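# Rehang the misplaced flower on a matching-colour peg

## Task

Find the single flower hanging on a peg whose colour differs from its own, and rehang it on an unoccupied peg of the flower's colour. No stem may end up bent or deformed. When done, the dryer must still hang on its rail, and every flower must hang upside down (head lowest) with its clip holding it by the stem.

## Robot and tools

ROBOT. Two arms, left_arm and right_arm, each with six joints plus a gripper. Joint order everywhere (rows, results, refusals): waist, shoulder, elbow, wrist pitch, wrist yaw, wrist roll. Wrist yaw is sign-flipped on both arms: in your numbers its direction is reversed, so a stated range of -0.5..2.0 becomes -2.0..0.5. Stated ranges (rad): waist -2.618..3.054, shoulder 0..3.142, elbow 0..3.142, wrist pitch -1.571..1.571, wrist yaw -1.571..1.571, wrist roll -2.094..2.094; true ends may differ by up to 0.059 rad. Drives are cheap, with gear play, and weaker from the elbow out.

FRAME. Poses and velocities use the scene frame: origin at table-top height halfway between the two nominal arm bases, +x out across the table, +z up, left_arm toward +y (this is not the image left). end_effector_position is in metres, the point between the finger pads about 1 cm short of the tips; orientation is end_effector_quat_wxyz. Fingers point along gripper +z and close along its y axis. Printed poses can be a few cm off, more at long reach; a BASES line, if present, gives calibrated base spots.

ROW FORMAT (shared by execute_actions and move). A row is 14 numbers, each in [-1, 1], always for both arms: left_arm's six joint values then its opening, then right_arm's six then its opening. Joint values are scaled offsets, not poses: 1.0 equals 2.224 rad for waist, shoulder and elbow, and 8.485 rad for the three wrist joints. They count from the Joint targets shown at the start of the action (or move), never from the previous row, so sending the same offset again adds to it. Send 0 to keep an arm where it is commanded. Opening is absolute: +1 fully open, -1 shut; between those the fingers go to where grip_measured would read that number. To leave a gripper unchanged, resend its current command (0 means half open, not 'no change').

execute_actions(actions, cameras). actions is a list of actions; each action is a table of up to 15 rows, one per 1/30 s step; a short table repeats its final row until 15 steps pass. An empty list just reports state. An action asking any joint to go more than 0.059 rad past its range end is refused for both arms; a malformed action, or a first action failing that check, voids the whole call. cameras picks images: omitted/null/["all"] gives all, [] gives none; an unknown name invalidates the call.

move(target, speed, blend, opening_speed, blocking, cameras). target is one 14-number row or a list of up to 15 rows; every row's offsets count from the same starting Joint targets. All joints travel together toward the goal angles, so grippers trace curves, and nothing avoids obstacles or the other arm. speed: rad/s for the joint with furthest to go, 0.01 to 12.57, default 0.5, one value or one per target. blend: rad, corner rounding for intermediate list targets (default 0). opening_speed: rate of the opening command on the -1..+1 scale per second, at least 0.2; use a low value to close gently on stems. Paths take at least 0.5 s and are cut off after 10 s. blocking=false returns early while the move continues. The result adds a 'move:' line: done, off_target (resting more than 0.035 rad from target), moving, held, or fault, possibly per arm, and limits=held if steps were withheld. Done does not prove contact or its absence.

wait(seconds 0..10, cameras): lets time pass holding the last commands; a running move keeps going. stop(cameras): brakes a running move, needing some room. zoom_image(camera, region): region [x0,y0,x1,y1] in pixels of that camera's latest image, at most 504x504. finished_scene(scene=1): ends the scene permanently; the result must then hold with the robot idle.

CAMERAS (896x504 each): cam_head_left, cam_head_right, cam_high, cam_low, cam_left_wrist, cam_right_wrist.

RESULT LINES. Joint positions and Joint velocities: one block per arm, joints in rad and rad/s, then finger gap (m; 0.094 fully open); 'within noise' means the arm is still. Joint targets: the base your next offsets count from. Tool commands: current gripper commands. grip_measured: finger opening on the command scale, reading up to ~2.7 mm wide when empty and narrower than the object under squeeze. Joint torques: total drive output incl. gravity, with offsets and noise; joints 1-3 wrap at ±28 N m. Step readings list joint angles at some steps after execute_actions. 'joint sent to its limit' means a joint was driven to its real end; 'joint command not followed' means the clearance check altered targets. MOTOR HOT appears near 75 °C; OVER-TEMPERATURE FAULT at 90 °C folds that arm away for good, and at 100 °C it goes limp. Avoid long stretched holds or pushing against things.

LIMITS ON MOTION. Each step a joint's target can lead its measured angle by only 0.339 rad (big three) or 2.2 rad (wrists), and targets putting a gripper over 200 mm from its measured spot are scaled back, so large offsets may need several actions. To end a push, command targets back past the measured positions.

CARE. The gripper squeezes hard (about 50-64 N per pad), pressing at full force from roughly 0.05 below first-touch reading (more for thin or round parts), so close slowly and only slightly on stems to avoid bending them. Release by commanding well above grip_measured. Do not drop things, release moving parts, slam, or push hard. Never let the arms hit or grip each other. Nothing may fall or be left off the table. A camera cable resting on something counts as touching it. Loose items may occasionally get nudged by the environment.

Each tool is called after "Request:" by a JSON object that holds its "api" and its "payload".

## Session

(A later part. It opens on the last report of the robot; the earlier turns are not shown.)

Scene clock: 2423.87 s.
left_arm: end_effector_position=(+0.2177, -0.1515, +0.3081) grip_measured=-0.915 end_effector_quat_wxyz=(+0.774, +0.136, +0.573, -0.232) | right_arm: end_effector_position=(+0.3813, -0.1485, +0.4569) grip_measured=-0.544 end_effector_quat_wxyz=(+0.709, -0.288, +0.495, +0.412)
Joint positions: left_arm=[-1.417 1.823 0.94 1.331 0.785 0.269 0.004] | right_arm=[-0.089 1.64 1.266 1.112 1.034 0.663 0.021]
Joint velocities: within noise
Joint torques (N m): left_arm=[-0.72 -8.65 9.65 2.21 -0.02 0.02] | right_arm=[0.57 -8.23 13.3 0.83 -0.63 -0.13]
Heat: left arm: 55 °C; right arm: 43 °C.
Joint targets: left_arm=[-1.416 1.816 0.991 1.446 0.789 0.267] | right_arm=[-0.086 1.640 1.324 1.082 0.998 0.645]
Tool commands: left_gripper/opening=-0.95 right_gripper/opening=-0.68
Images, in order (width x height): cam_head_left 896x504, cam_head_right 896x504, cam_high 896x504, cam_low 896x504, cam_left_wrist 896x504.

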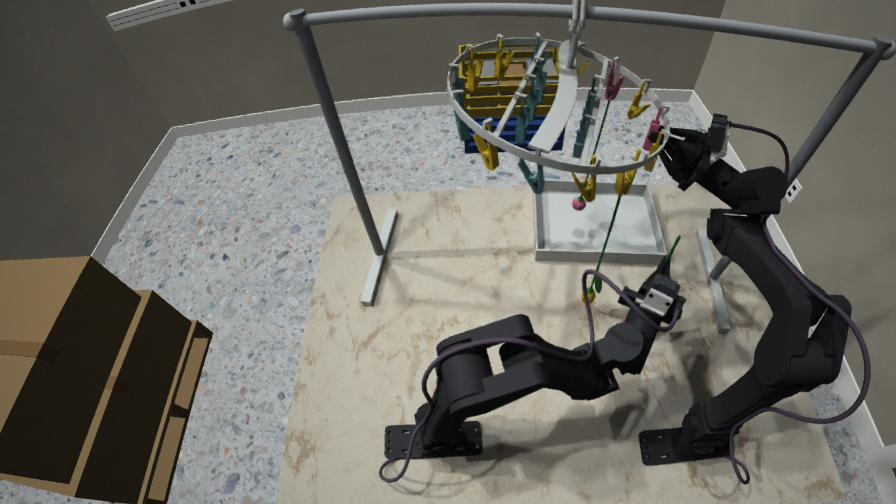

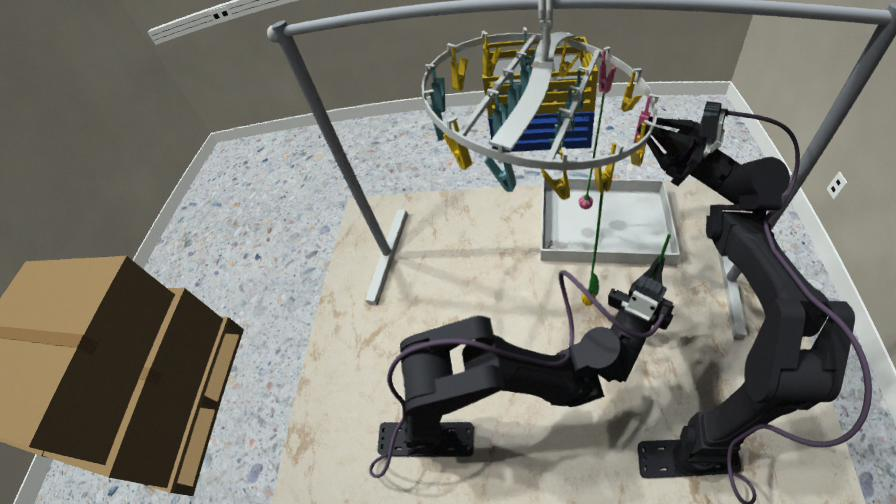

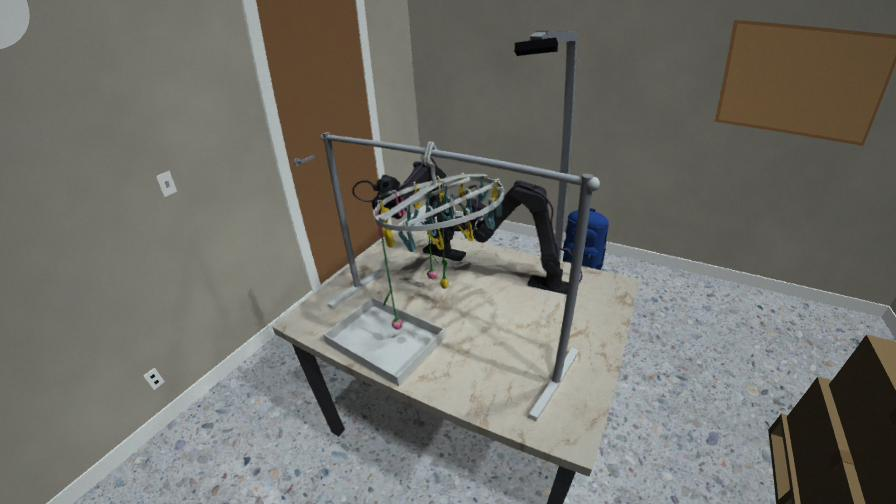

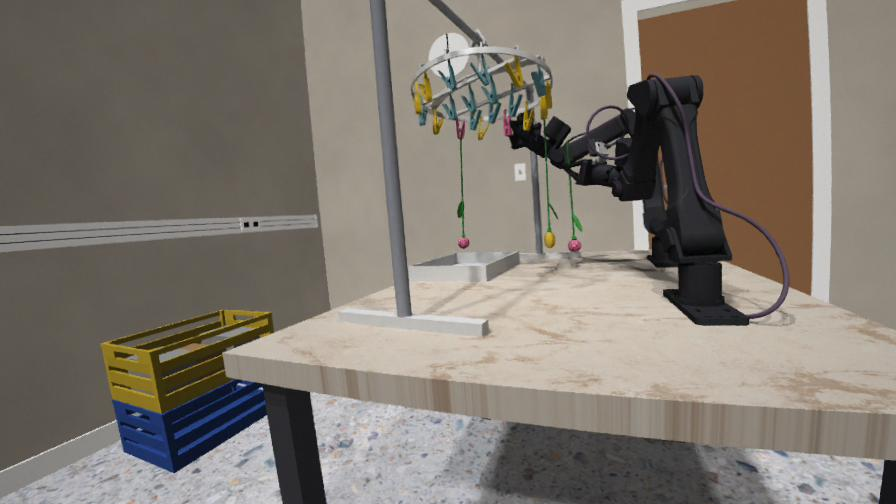

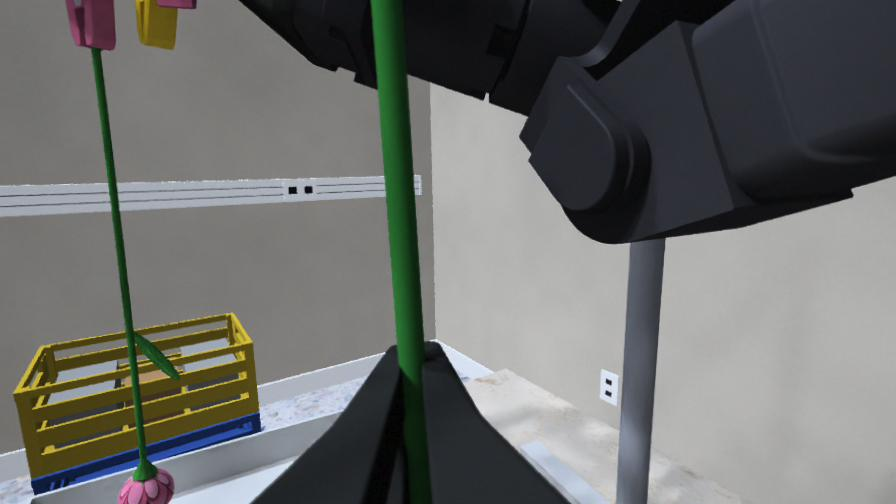

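Request:
{"api": "move", "payload": {"target": [0.0553,0.1304,0.2077,0.00636,0.0336,0.0356,-0.95,0,0,0,0,0,0,-0.68], "speed": 0.2}}

Scene clock: 2584.53 s.
left_arm: end_effector_position=(+0.3101, -0.1460, +0.3296) grip_measured=-0.915 end_effector_quat_wxyz=(+0.805, +0.010, +0.592, -0.043) | right_arm: end_effector_position=(+0.3813, -0.1485, +0.4569) grip_measured=-0.544 end_effector_quat_wxyz=(+0.709, -0.288, +0.495, +0.412)
Joint positions: left_arm=[-1.292 2.105 1.4 1.376 1.07 0.572 0.004] | right_arm=[-0.089 1.64 1.266 1.112 1.034 0.663 0.021]
Joint velocities: within noise
Joint torques (N m): left_arm=[0.55 -10.82 9.83 1.91 -0.17 0.07] | right_arm=[0.57 -8.23 13.3 0.83 -0.63 -0.13]
Heat: left arm: 55 °C; right arm: 46 °C.
Joint targets: left_arm=[-1.293 2.107 1.453 1.500 1.075 0.569] | right_arm=[-0.086 1.640 1.324 1.082 0.998 0.645]
move: off_target (left_arm, right_arm); left_arm: the wrist pitch is farthest, 0.124 rad from its target; right_arm: the elbow is farthest, 0.058 rad from its target

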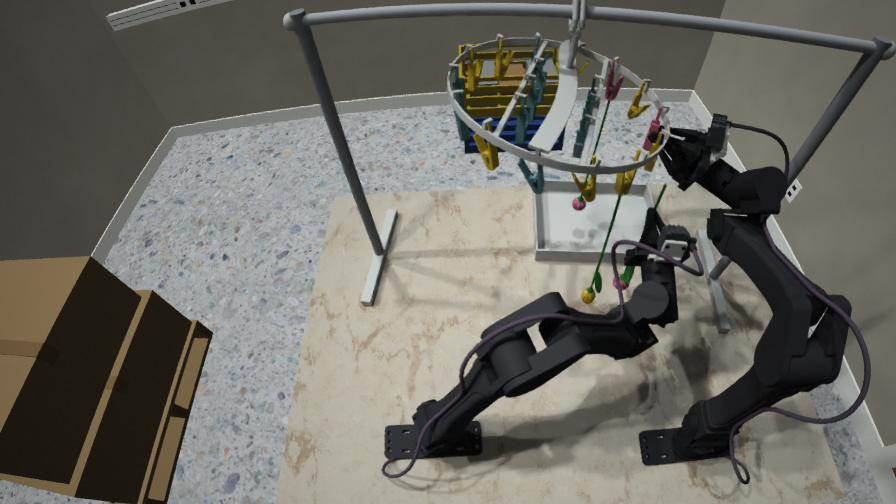

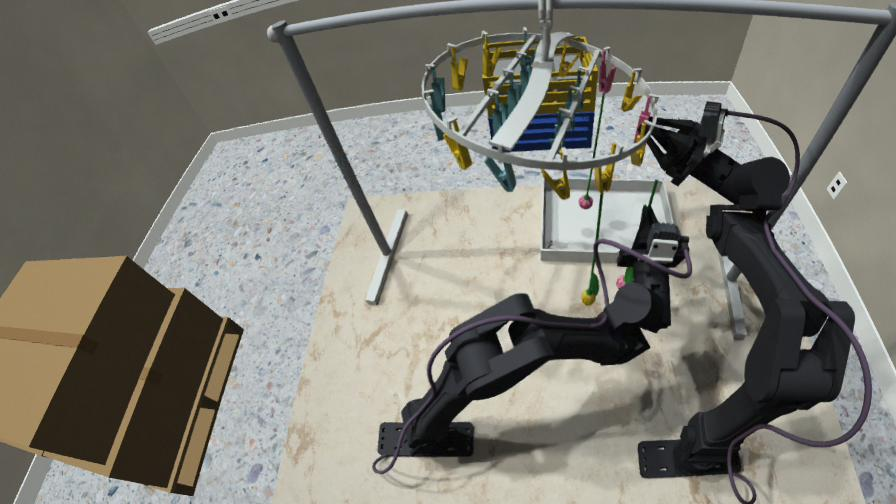

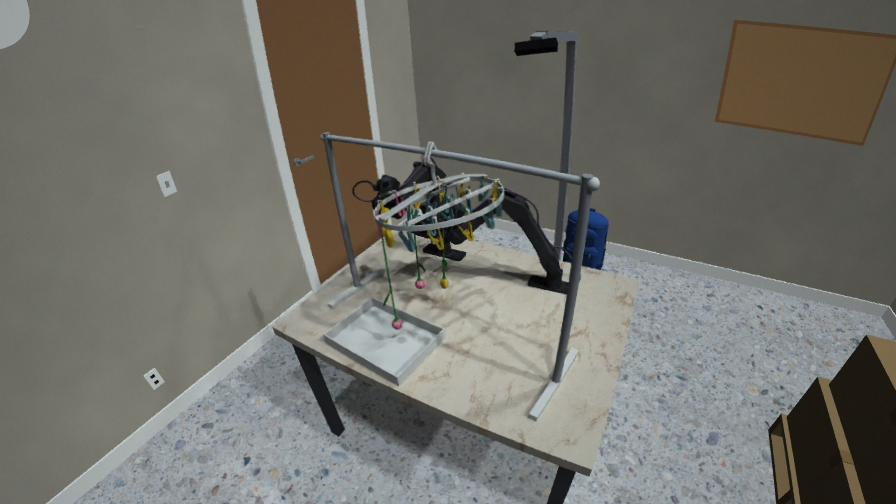

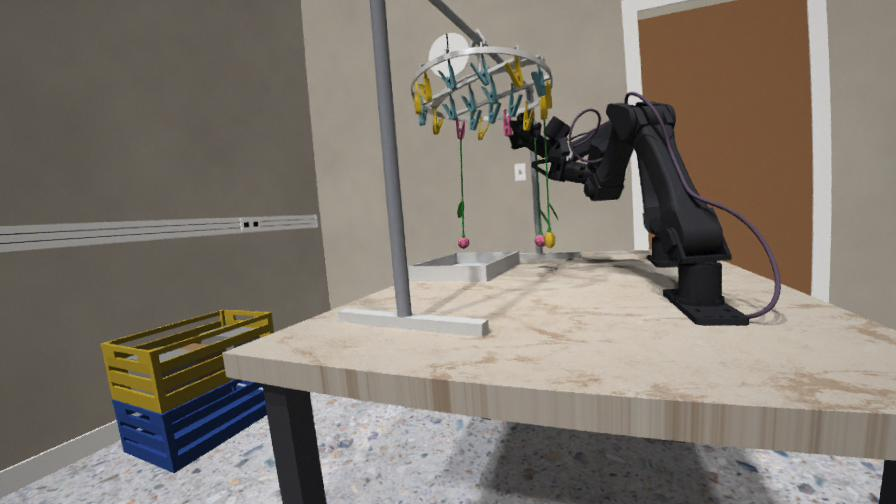

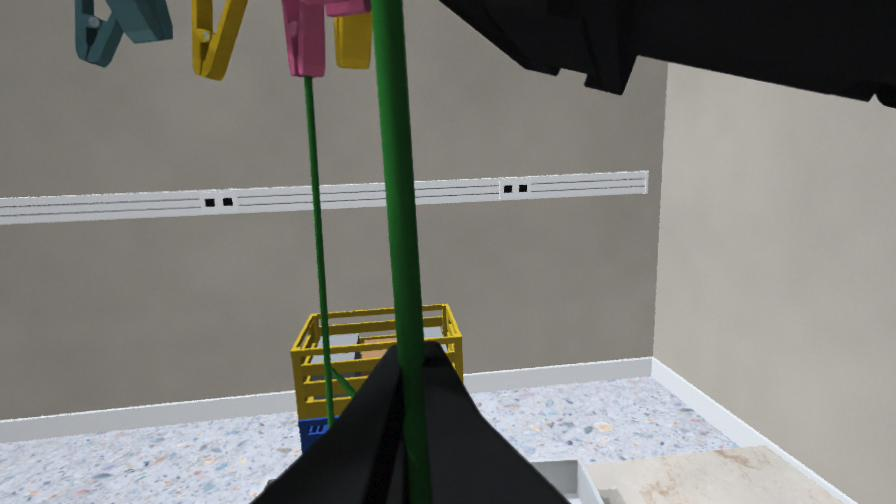

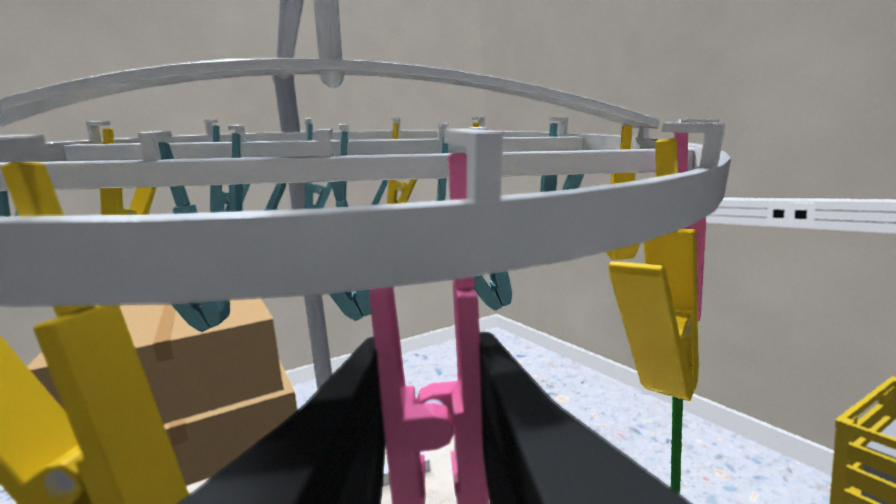

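Request:
{"api": "zoom_image", "payload": {"camera": "cam_left_wrist", "region": [600, 40, 720, 380]}}

Request:
{"api": "zoom_image", "payload": {"camera": "cam_low", "region": [440, 100, 600, 260]}}

Request:
{"api": "zoom_image", "payload": {"camera": "cam_high", "region": [360, 190, 480, 310]}}

Request:
{"api": "zoom_image", "payload": {"camera": "cam_head_left", "region": [560, 90, 740, 310]}}

Scaled by 1.482 from the camera's 896x504 image, which has a finer 1280x720 frame.

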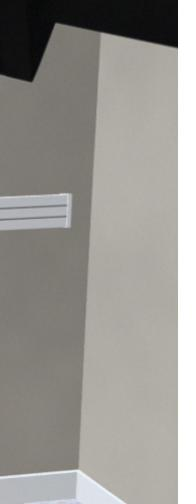

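Scaled by 3.150 from the camera's 896x504 image, which has a finer 1280x720 frame.

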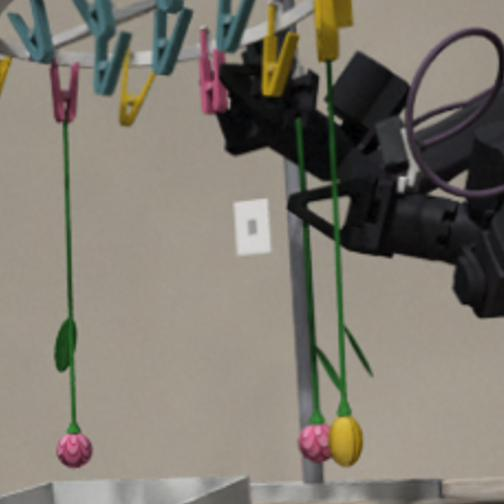

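Scaled by 4.200 from the camera's 896x504 image, which has a finer 1280x720 frame.

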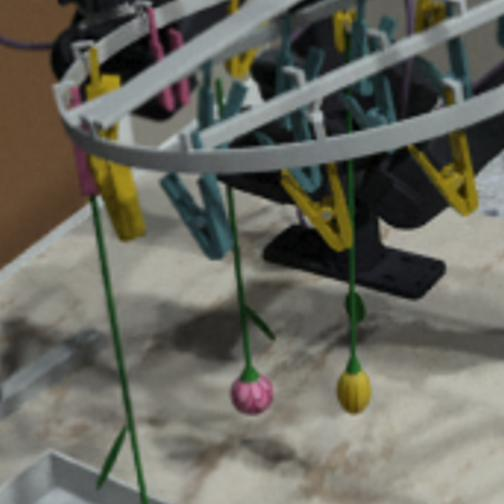

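Scaled by 2.291 from the camera's 896x504 image, which has a finer 1280x720 frame.

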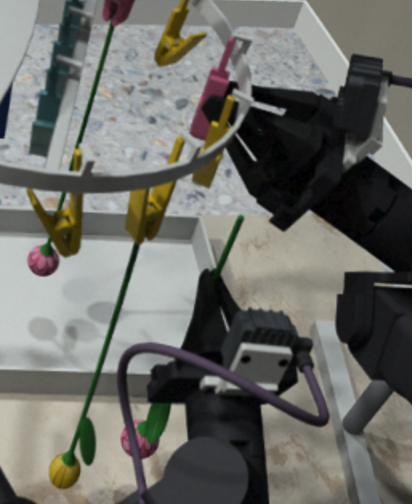

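Request:
{"api": "zoom_image", "payload": {"camera": "cam_left_wrist", "region": [260, 0, 480, 124]}}

Scaled by 2.291 from the camera's 896x504 image, which has a finer 1280x720 frame.

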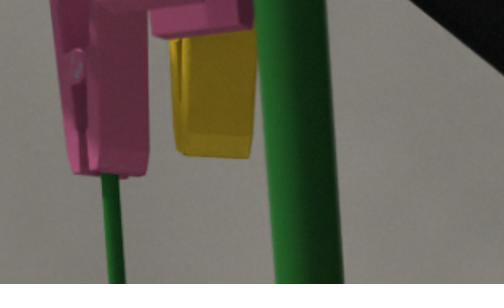

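Request:
{"api": "zoom_image", "payload": {"camera": "cam_head_left", "region": [620, 100, 700, 200]}}

Request:
{"api": "zoom_image", "payload": {"camera": "cam_head_right", "region": [610, 90, 690, 190]}}

Request:
{"api": "zoom_image", "payload": {"camera": "cam_low", "region": [490, 100, 560, 160]}}

Request:
{"api": "zoom_image", "payload": {"camera": "cam_high", "region": [370, 185, 430, 235]}}

Scaled by 5.040 from the camera's 896x504 image, which has a finer 1280x720 frame.

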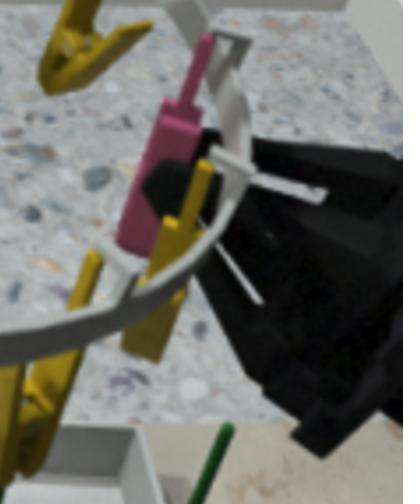

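Scaled by 5.040 from the camera's 896x504 image, which has a finer 1280x720 frame.

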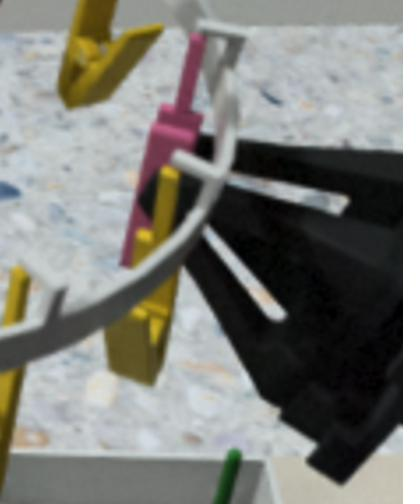

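Scaled by 7.200 from the camera's 896x504 image, which has a finer 1280x720 frame.

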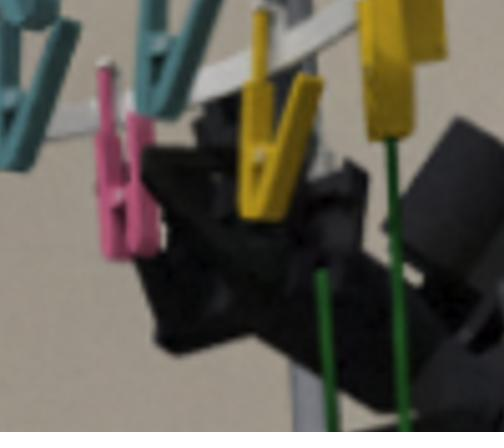

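Scaled by 8.400 from the camera's 896x504 image, which has a finer 1280x720 frame.

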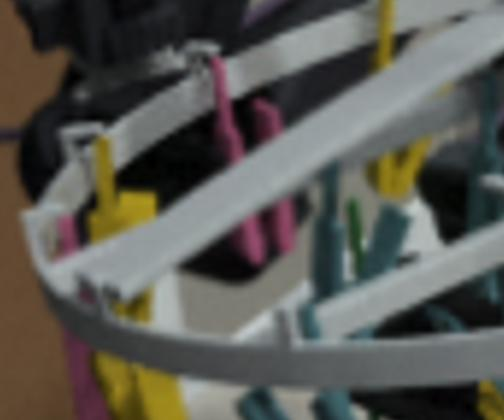

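Request:
{"api": "move", "payload": {"target": [0.0333,0.0625,0.0776,0.00648,0.00295,0.00966,-0.95,0,0,0,0,0,0,-0.68], "speed": 0.12}}

Request:
{"api": "zoom_image", "payload": {"camera": "cam_head_left", "region": [620, 100, 700, 200]}}

Request:
{"api": "zoom_image", "payload": {"camera": "cam_head_right", "region": [610, 90, 690, 190]}}

Request:
{"api": "zoom_image", "payload": {"camera": "cam_low", "region": [490, 100, 560, 160]}}

Request:
{"api": "zoom_image", "payload": {"camera": "cam_high", "region": [370, 185, 430, 235]}}

Scene clock: 2763.00 s.
left_arm: end_effector_position=(+0.3510, -0.1410, +0.3239) grip_measured=-0.915 end_effector_quat_wxyz=(+0.810, -0.028, +0.585, +0.002) | right_arm: end_effector_position=(+0.3813, -0.1485, +0.4569) grip_measured=-0.544 end_effector_quat_wxyz=(+0.709, -0.288, +0.495, +0.412)
Joint positions: left_arm=[-1.219 2.243 1.572 1.428 1.096 0.653 0.004] | right_arm=[-0.089 1.64 1.266 1.112 1.034 0.663 0.021]
Joint velocities: within noise
Joint torques (N m): left_arm=[0.23 -11.81 9.84 1.86 -0.18 0.06] | right_arm=[0.58 -8.23 13.3 0.82 -0.63 -0.13]
Heat: left arm: 49 °C; right arm: 48 °C.
Joint targets: left_arm=[-1.219 2.246 1.626 1.554 1.100 0.651] | right_arm=[-0.086 1.640 1.324 1.082 0.998 0.645]
joint sent to its limit (left arm) — the wrist pitch, upper limit.
move: off_target (left_arm, right_arm); left_arm: the wrist pitch is farthest, 0.127 rad from its target; right_arm: the elbow is farthest, 0.058 rad from its target

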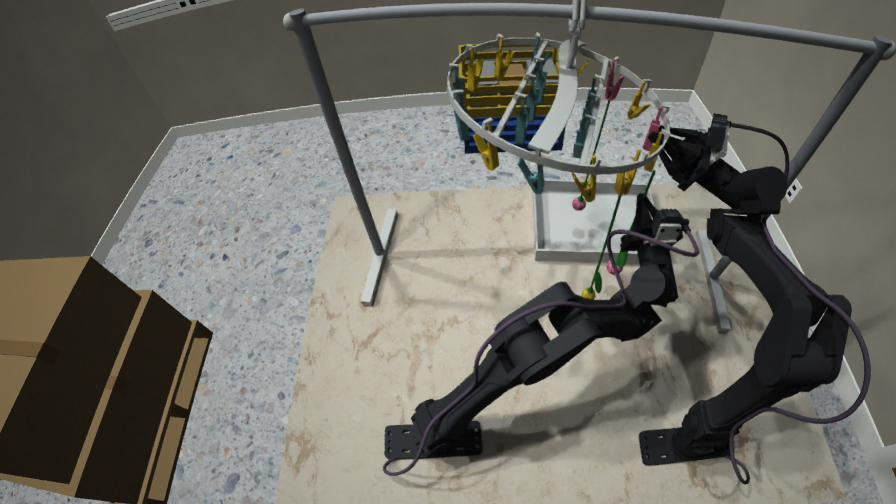

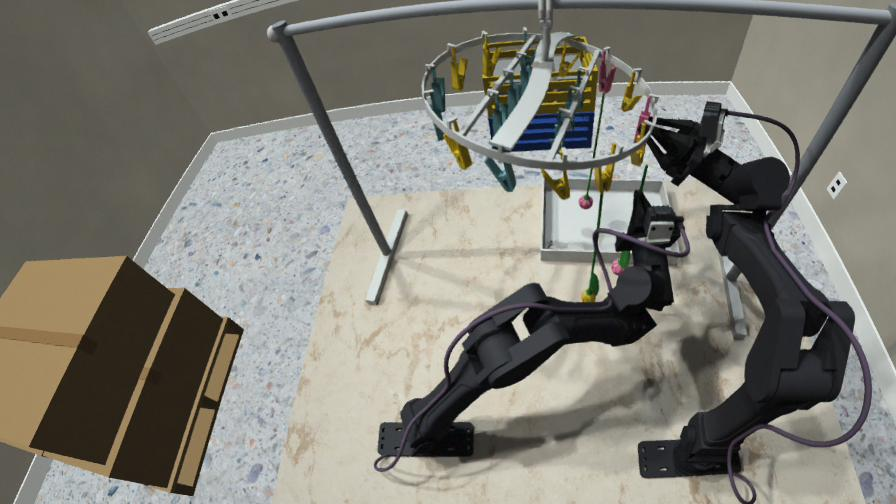

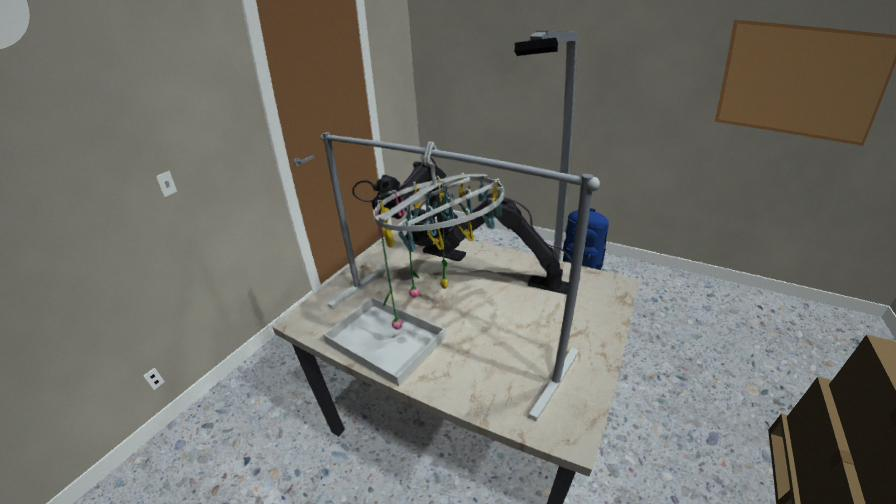

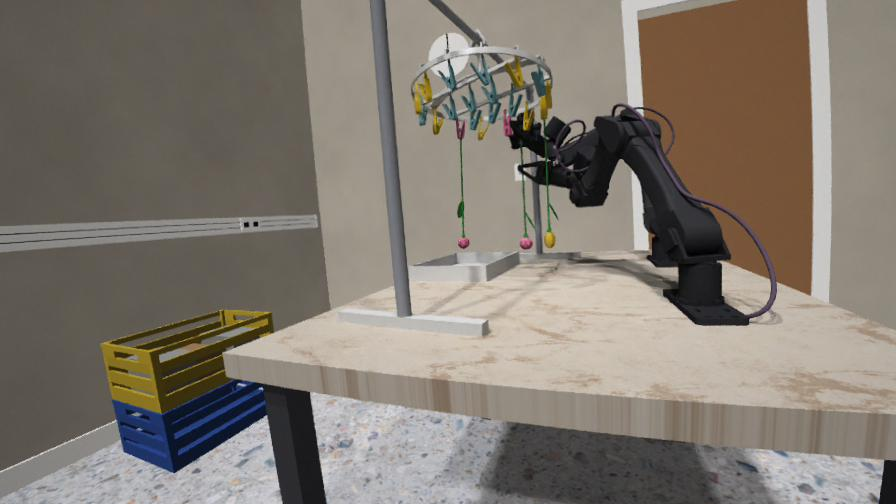

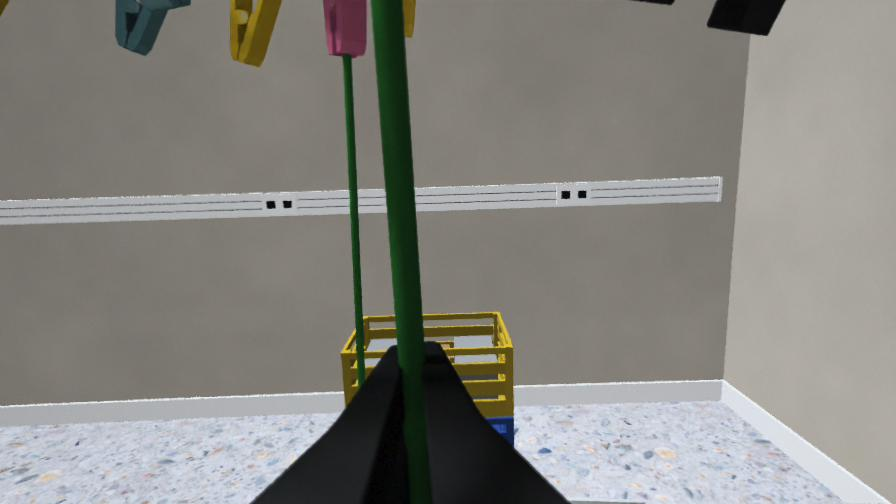

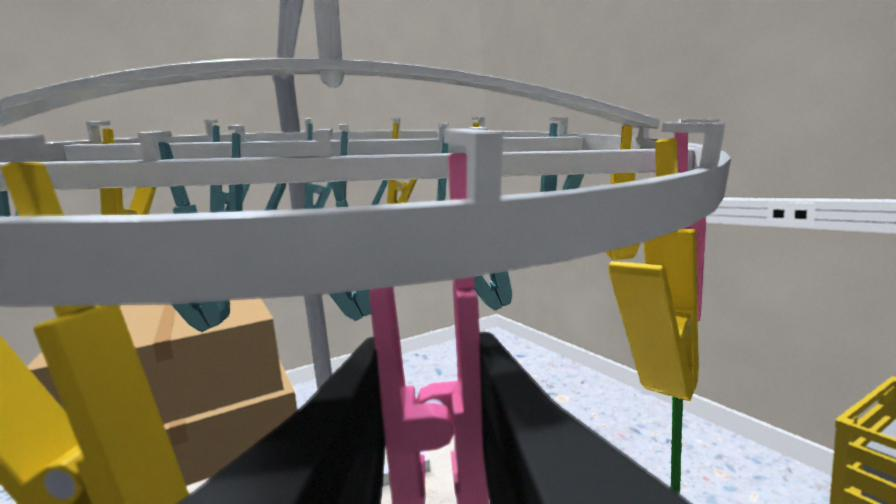

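Scaled by 5.040 from the camera's 896x504 image, which has a finer 1280x720 frame.

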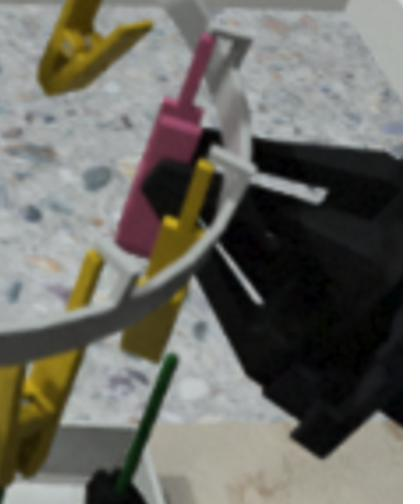

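Scaled by 5.040 from the camera's 896x504 image, which has a finer 1280x720 frame.

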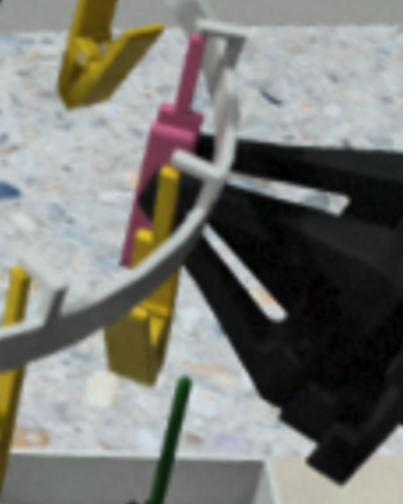

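Scaled by 7.200 from the camera's 896x504 image, which has a finer 1280x720 frame.

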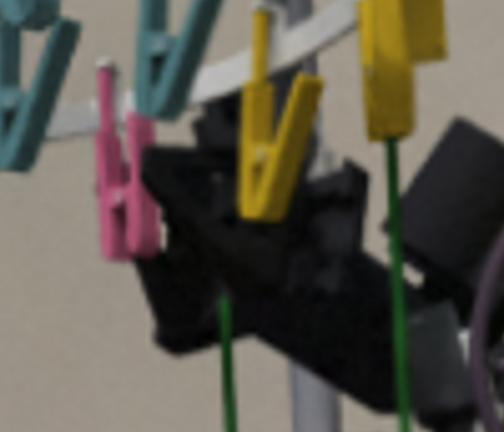

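Scaled by 8.400 from the camera's 896x504 image, which has a finer 1280x720 frame.

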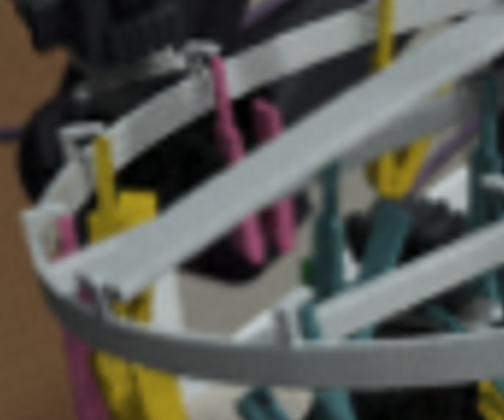

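Request:
{"api": "move", "payload": {"target": [0.0290,0.0130,0.0272,-0.02546,-0.00648,-0.00566,-0.95,0,0,0,0,0,0,-0.68], "speed": 0.1}}

Request:
{"api": "zoom_image", "payload": {"camera": "cam_head_left", "region": [620, 100, 700, 200]}}

Request:
{"api": "zoom_image", "payload": {"camera": "cam_head_right", "region": [610, 90, 690, 190]}}

Request:
{"api": "zoom_image", "payload": {"camera": "cam_low", "region": [490, 100, 560, 160]}}

Request:
{"api": "zoom_image", "payload": {"camera": "cam_high", "region": [370, 185, 430, 235]}}

Scene clock: 2858.87 s.
left_arm: end_effector_position=(+0.3808, -0.1351, +0.3225) grip_measured=-0.915 end_effector_quat_wxyz=(+0.808, -0.028, +0.588, +0.024) | right_arm: end_effector_position=(+0.3813, -0.1485, +0.4569) grip_measured=-0.544 end_effector_quat_wxyz=(+0.709, -0.288, +0.495, +0.412)
Joint positions: left_arm=[-1.16 2.271 1.632 1.342 1.078 0.624 0.004] | right_arm=[-0.089 1.64 1.266 1.112 1.034 0.663 0.021]
Joint velocities: within noise
Joint torques (N m): left_arm=[0.65 -12.26 9.74 0.75 -0.54 -0.13] | right_arm=[0.57 -8.24 13.31 0.82 -0.63 -0.13]
Heat: left arm: 48 °C; right arm: 49 °C.
Joint targets: left_arm=[-1.155 2.274 1.686 1.338 1.045 0.603] | right_arm=[-0.086 1.640 1.324 1.082 0.998 0.645]
move: off_target (left_arm, right_arm); left_arm: the elbow is farthest, 0.055 rad from its target; right_arm: the elbow is farthest, 0.058 rad from its target

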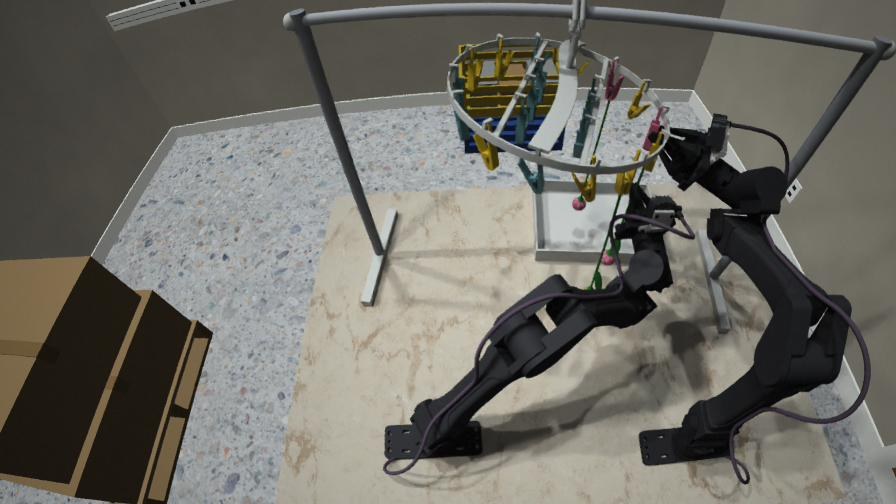

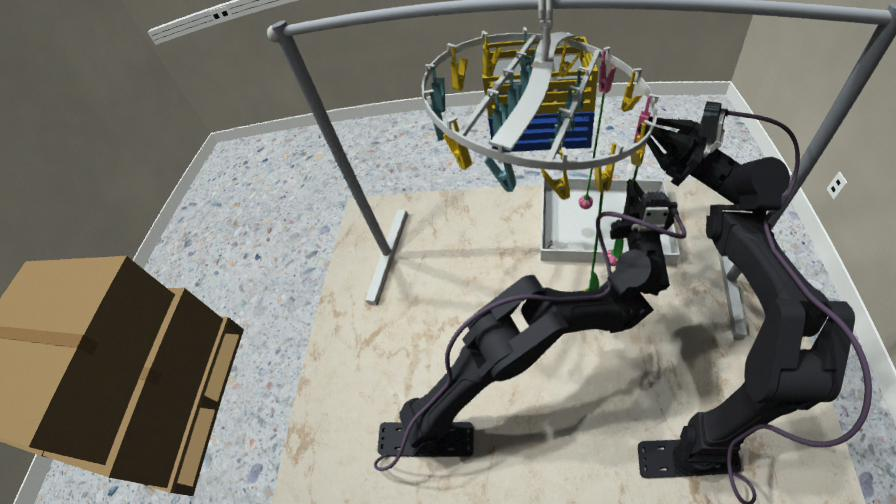

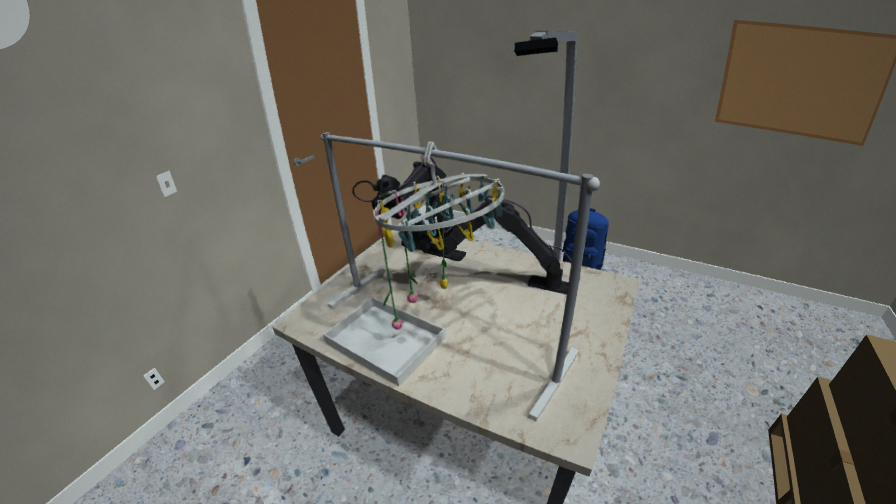

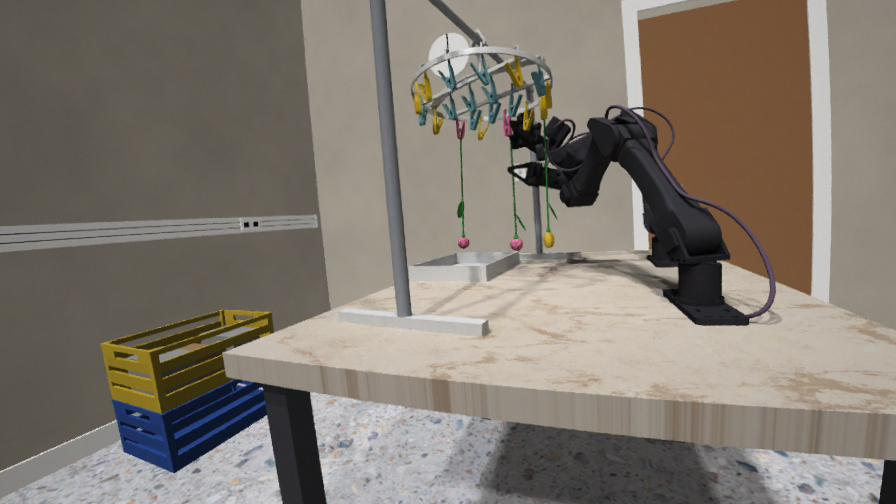

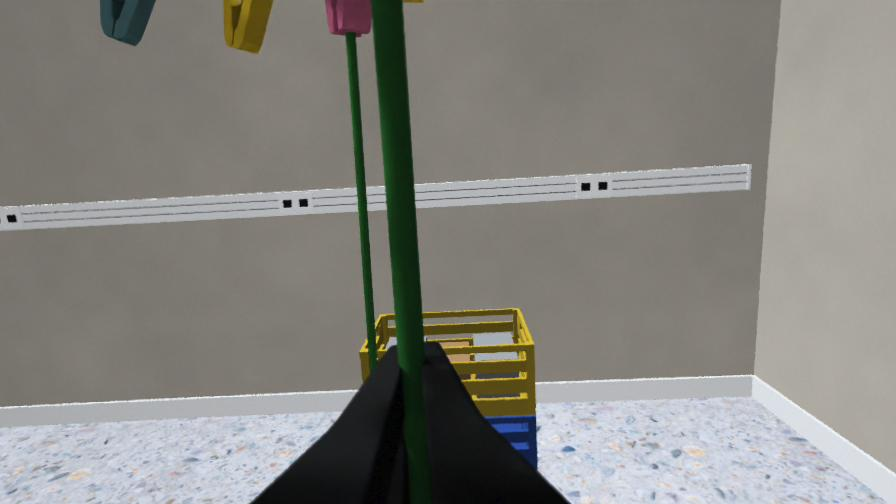

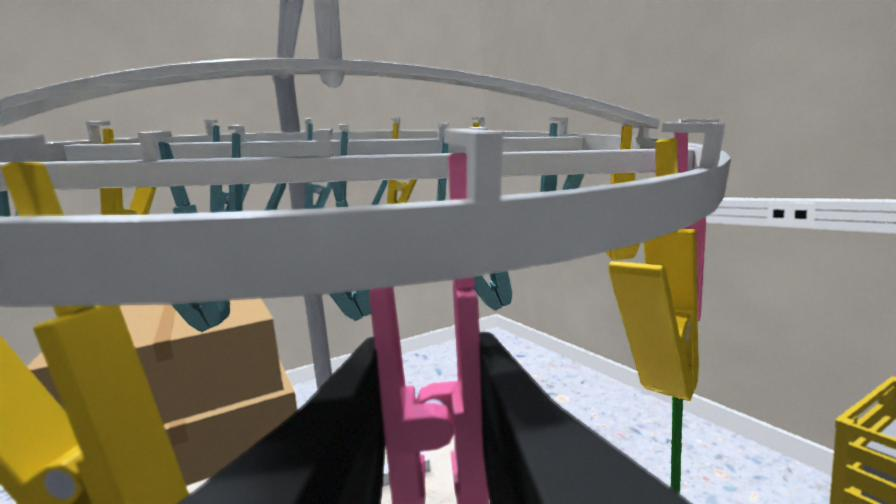

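Scaled by 5.040 from the camera's 896x504 image, which has a finer 1280x720 frame.

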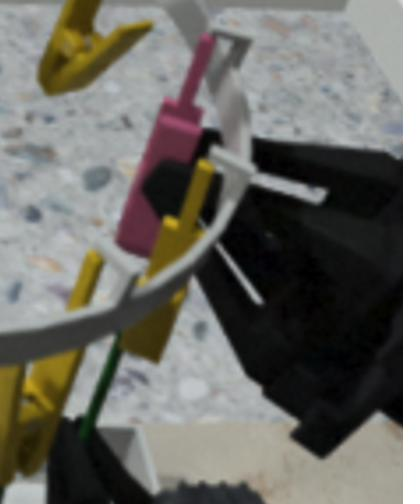

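Scaled by 5.040 from the camera's 896x504 image, which has a finer 1280x720 frame.

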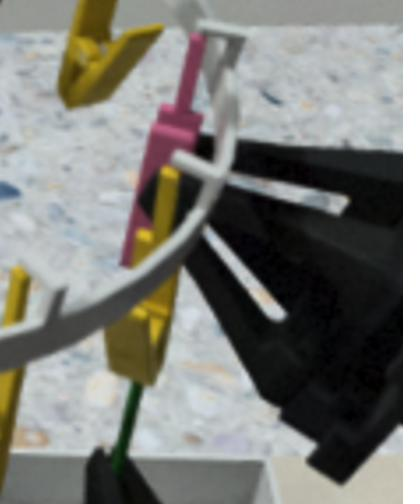

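Scaled by 7.200 from the camera's 896x504 image, which has a finer 1280x720 frame.

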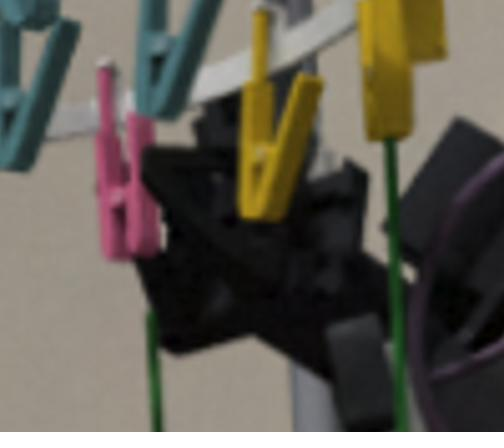

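Scaled by 8.400 from the camera's 896x504 image, which has a finer 1280x720 frame.

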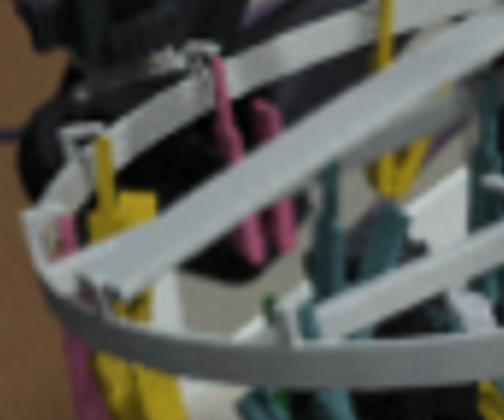

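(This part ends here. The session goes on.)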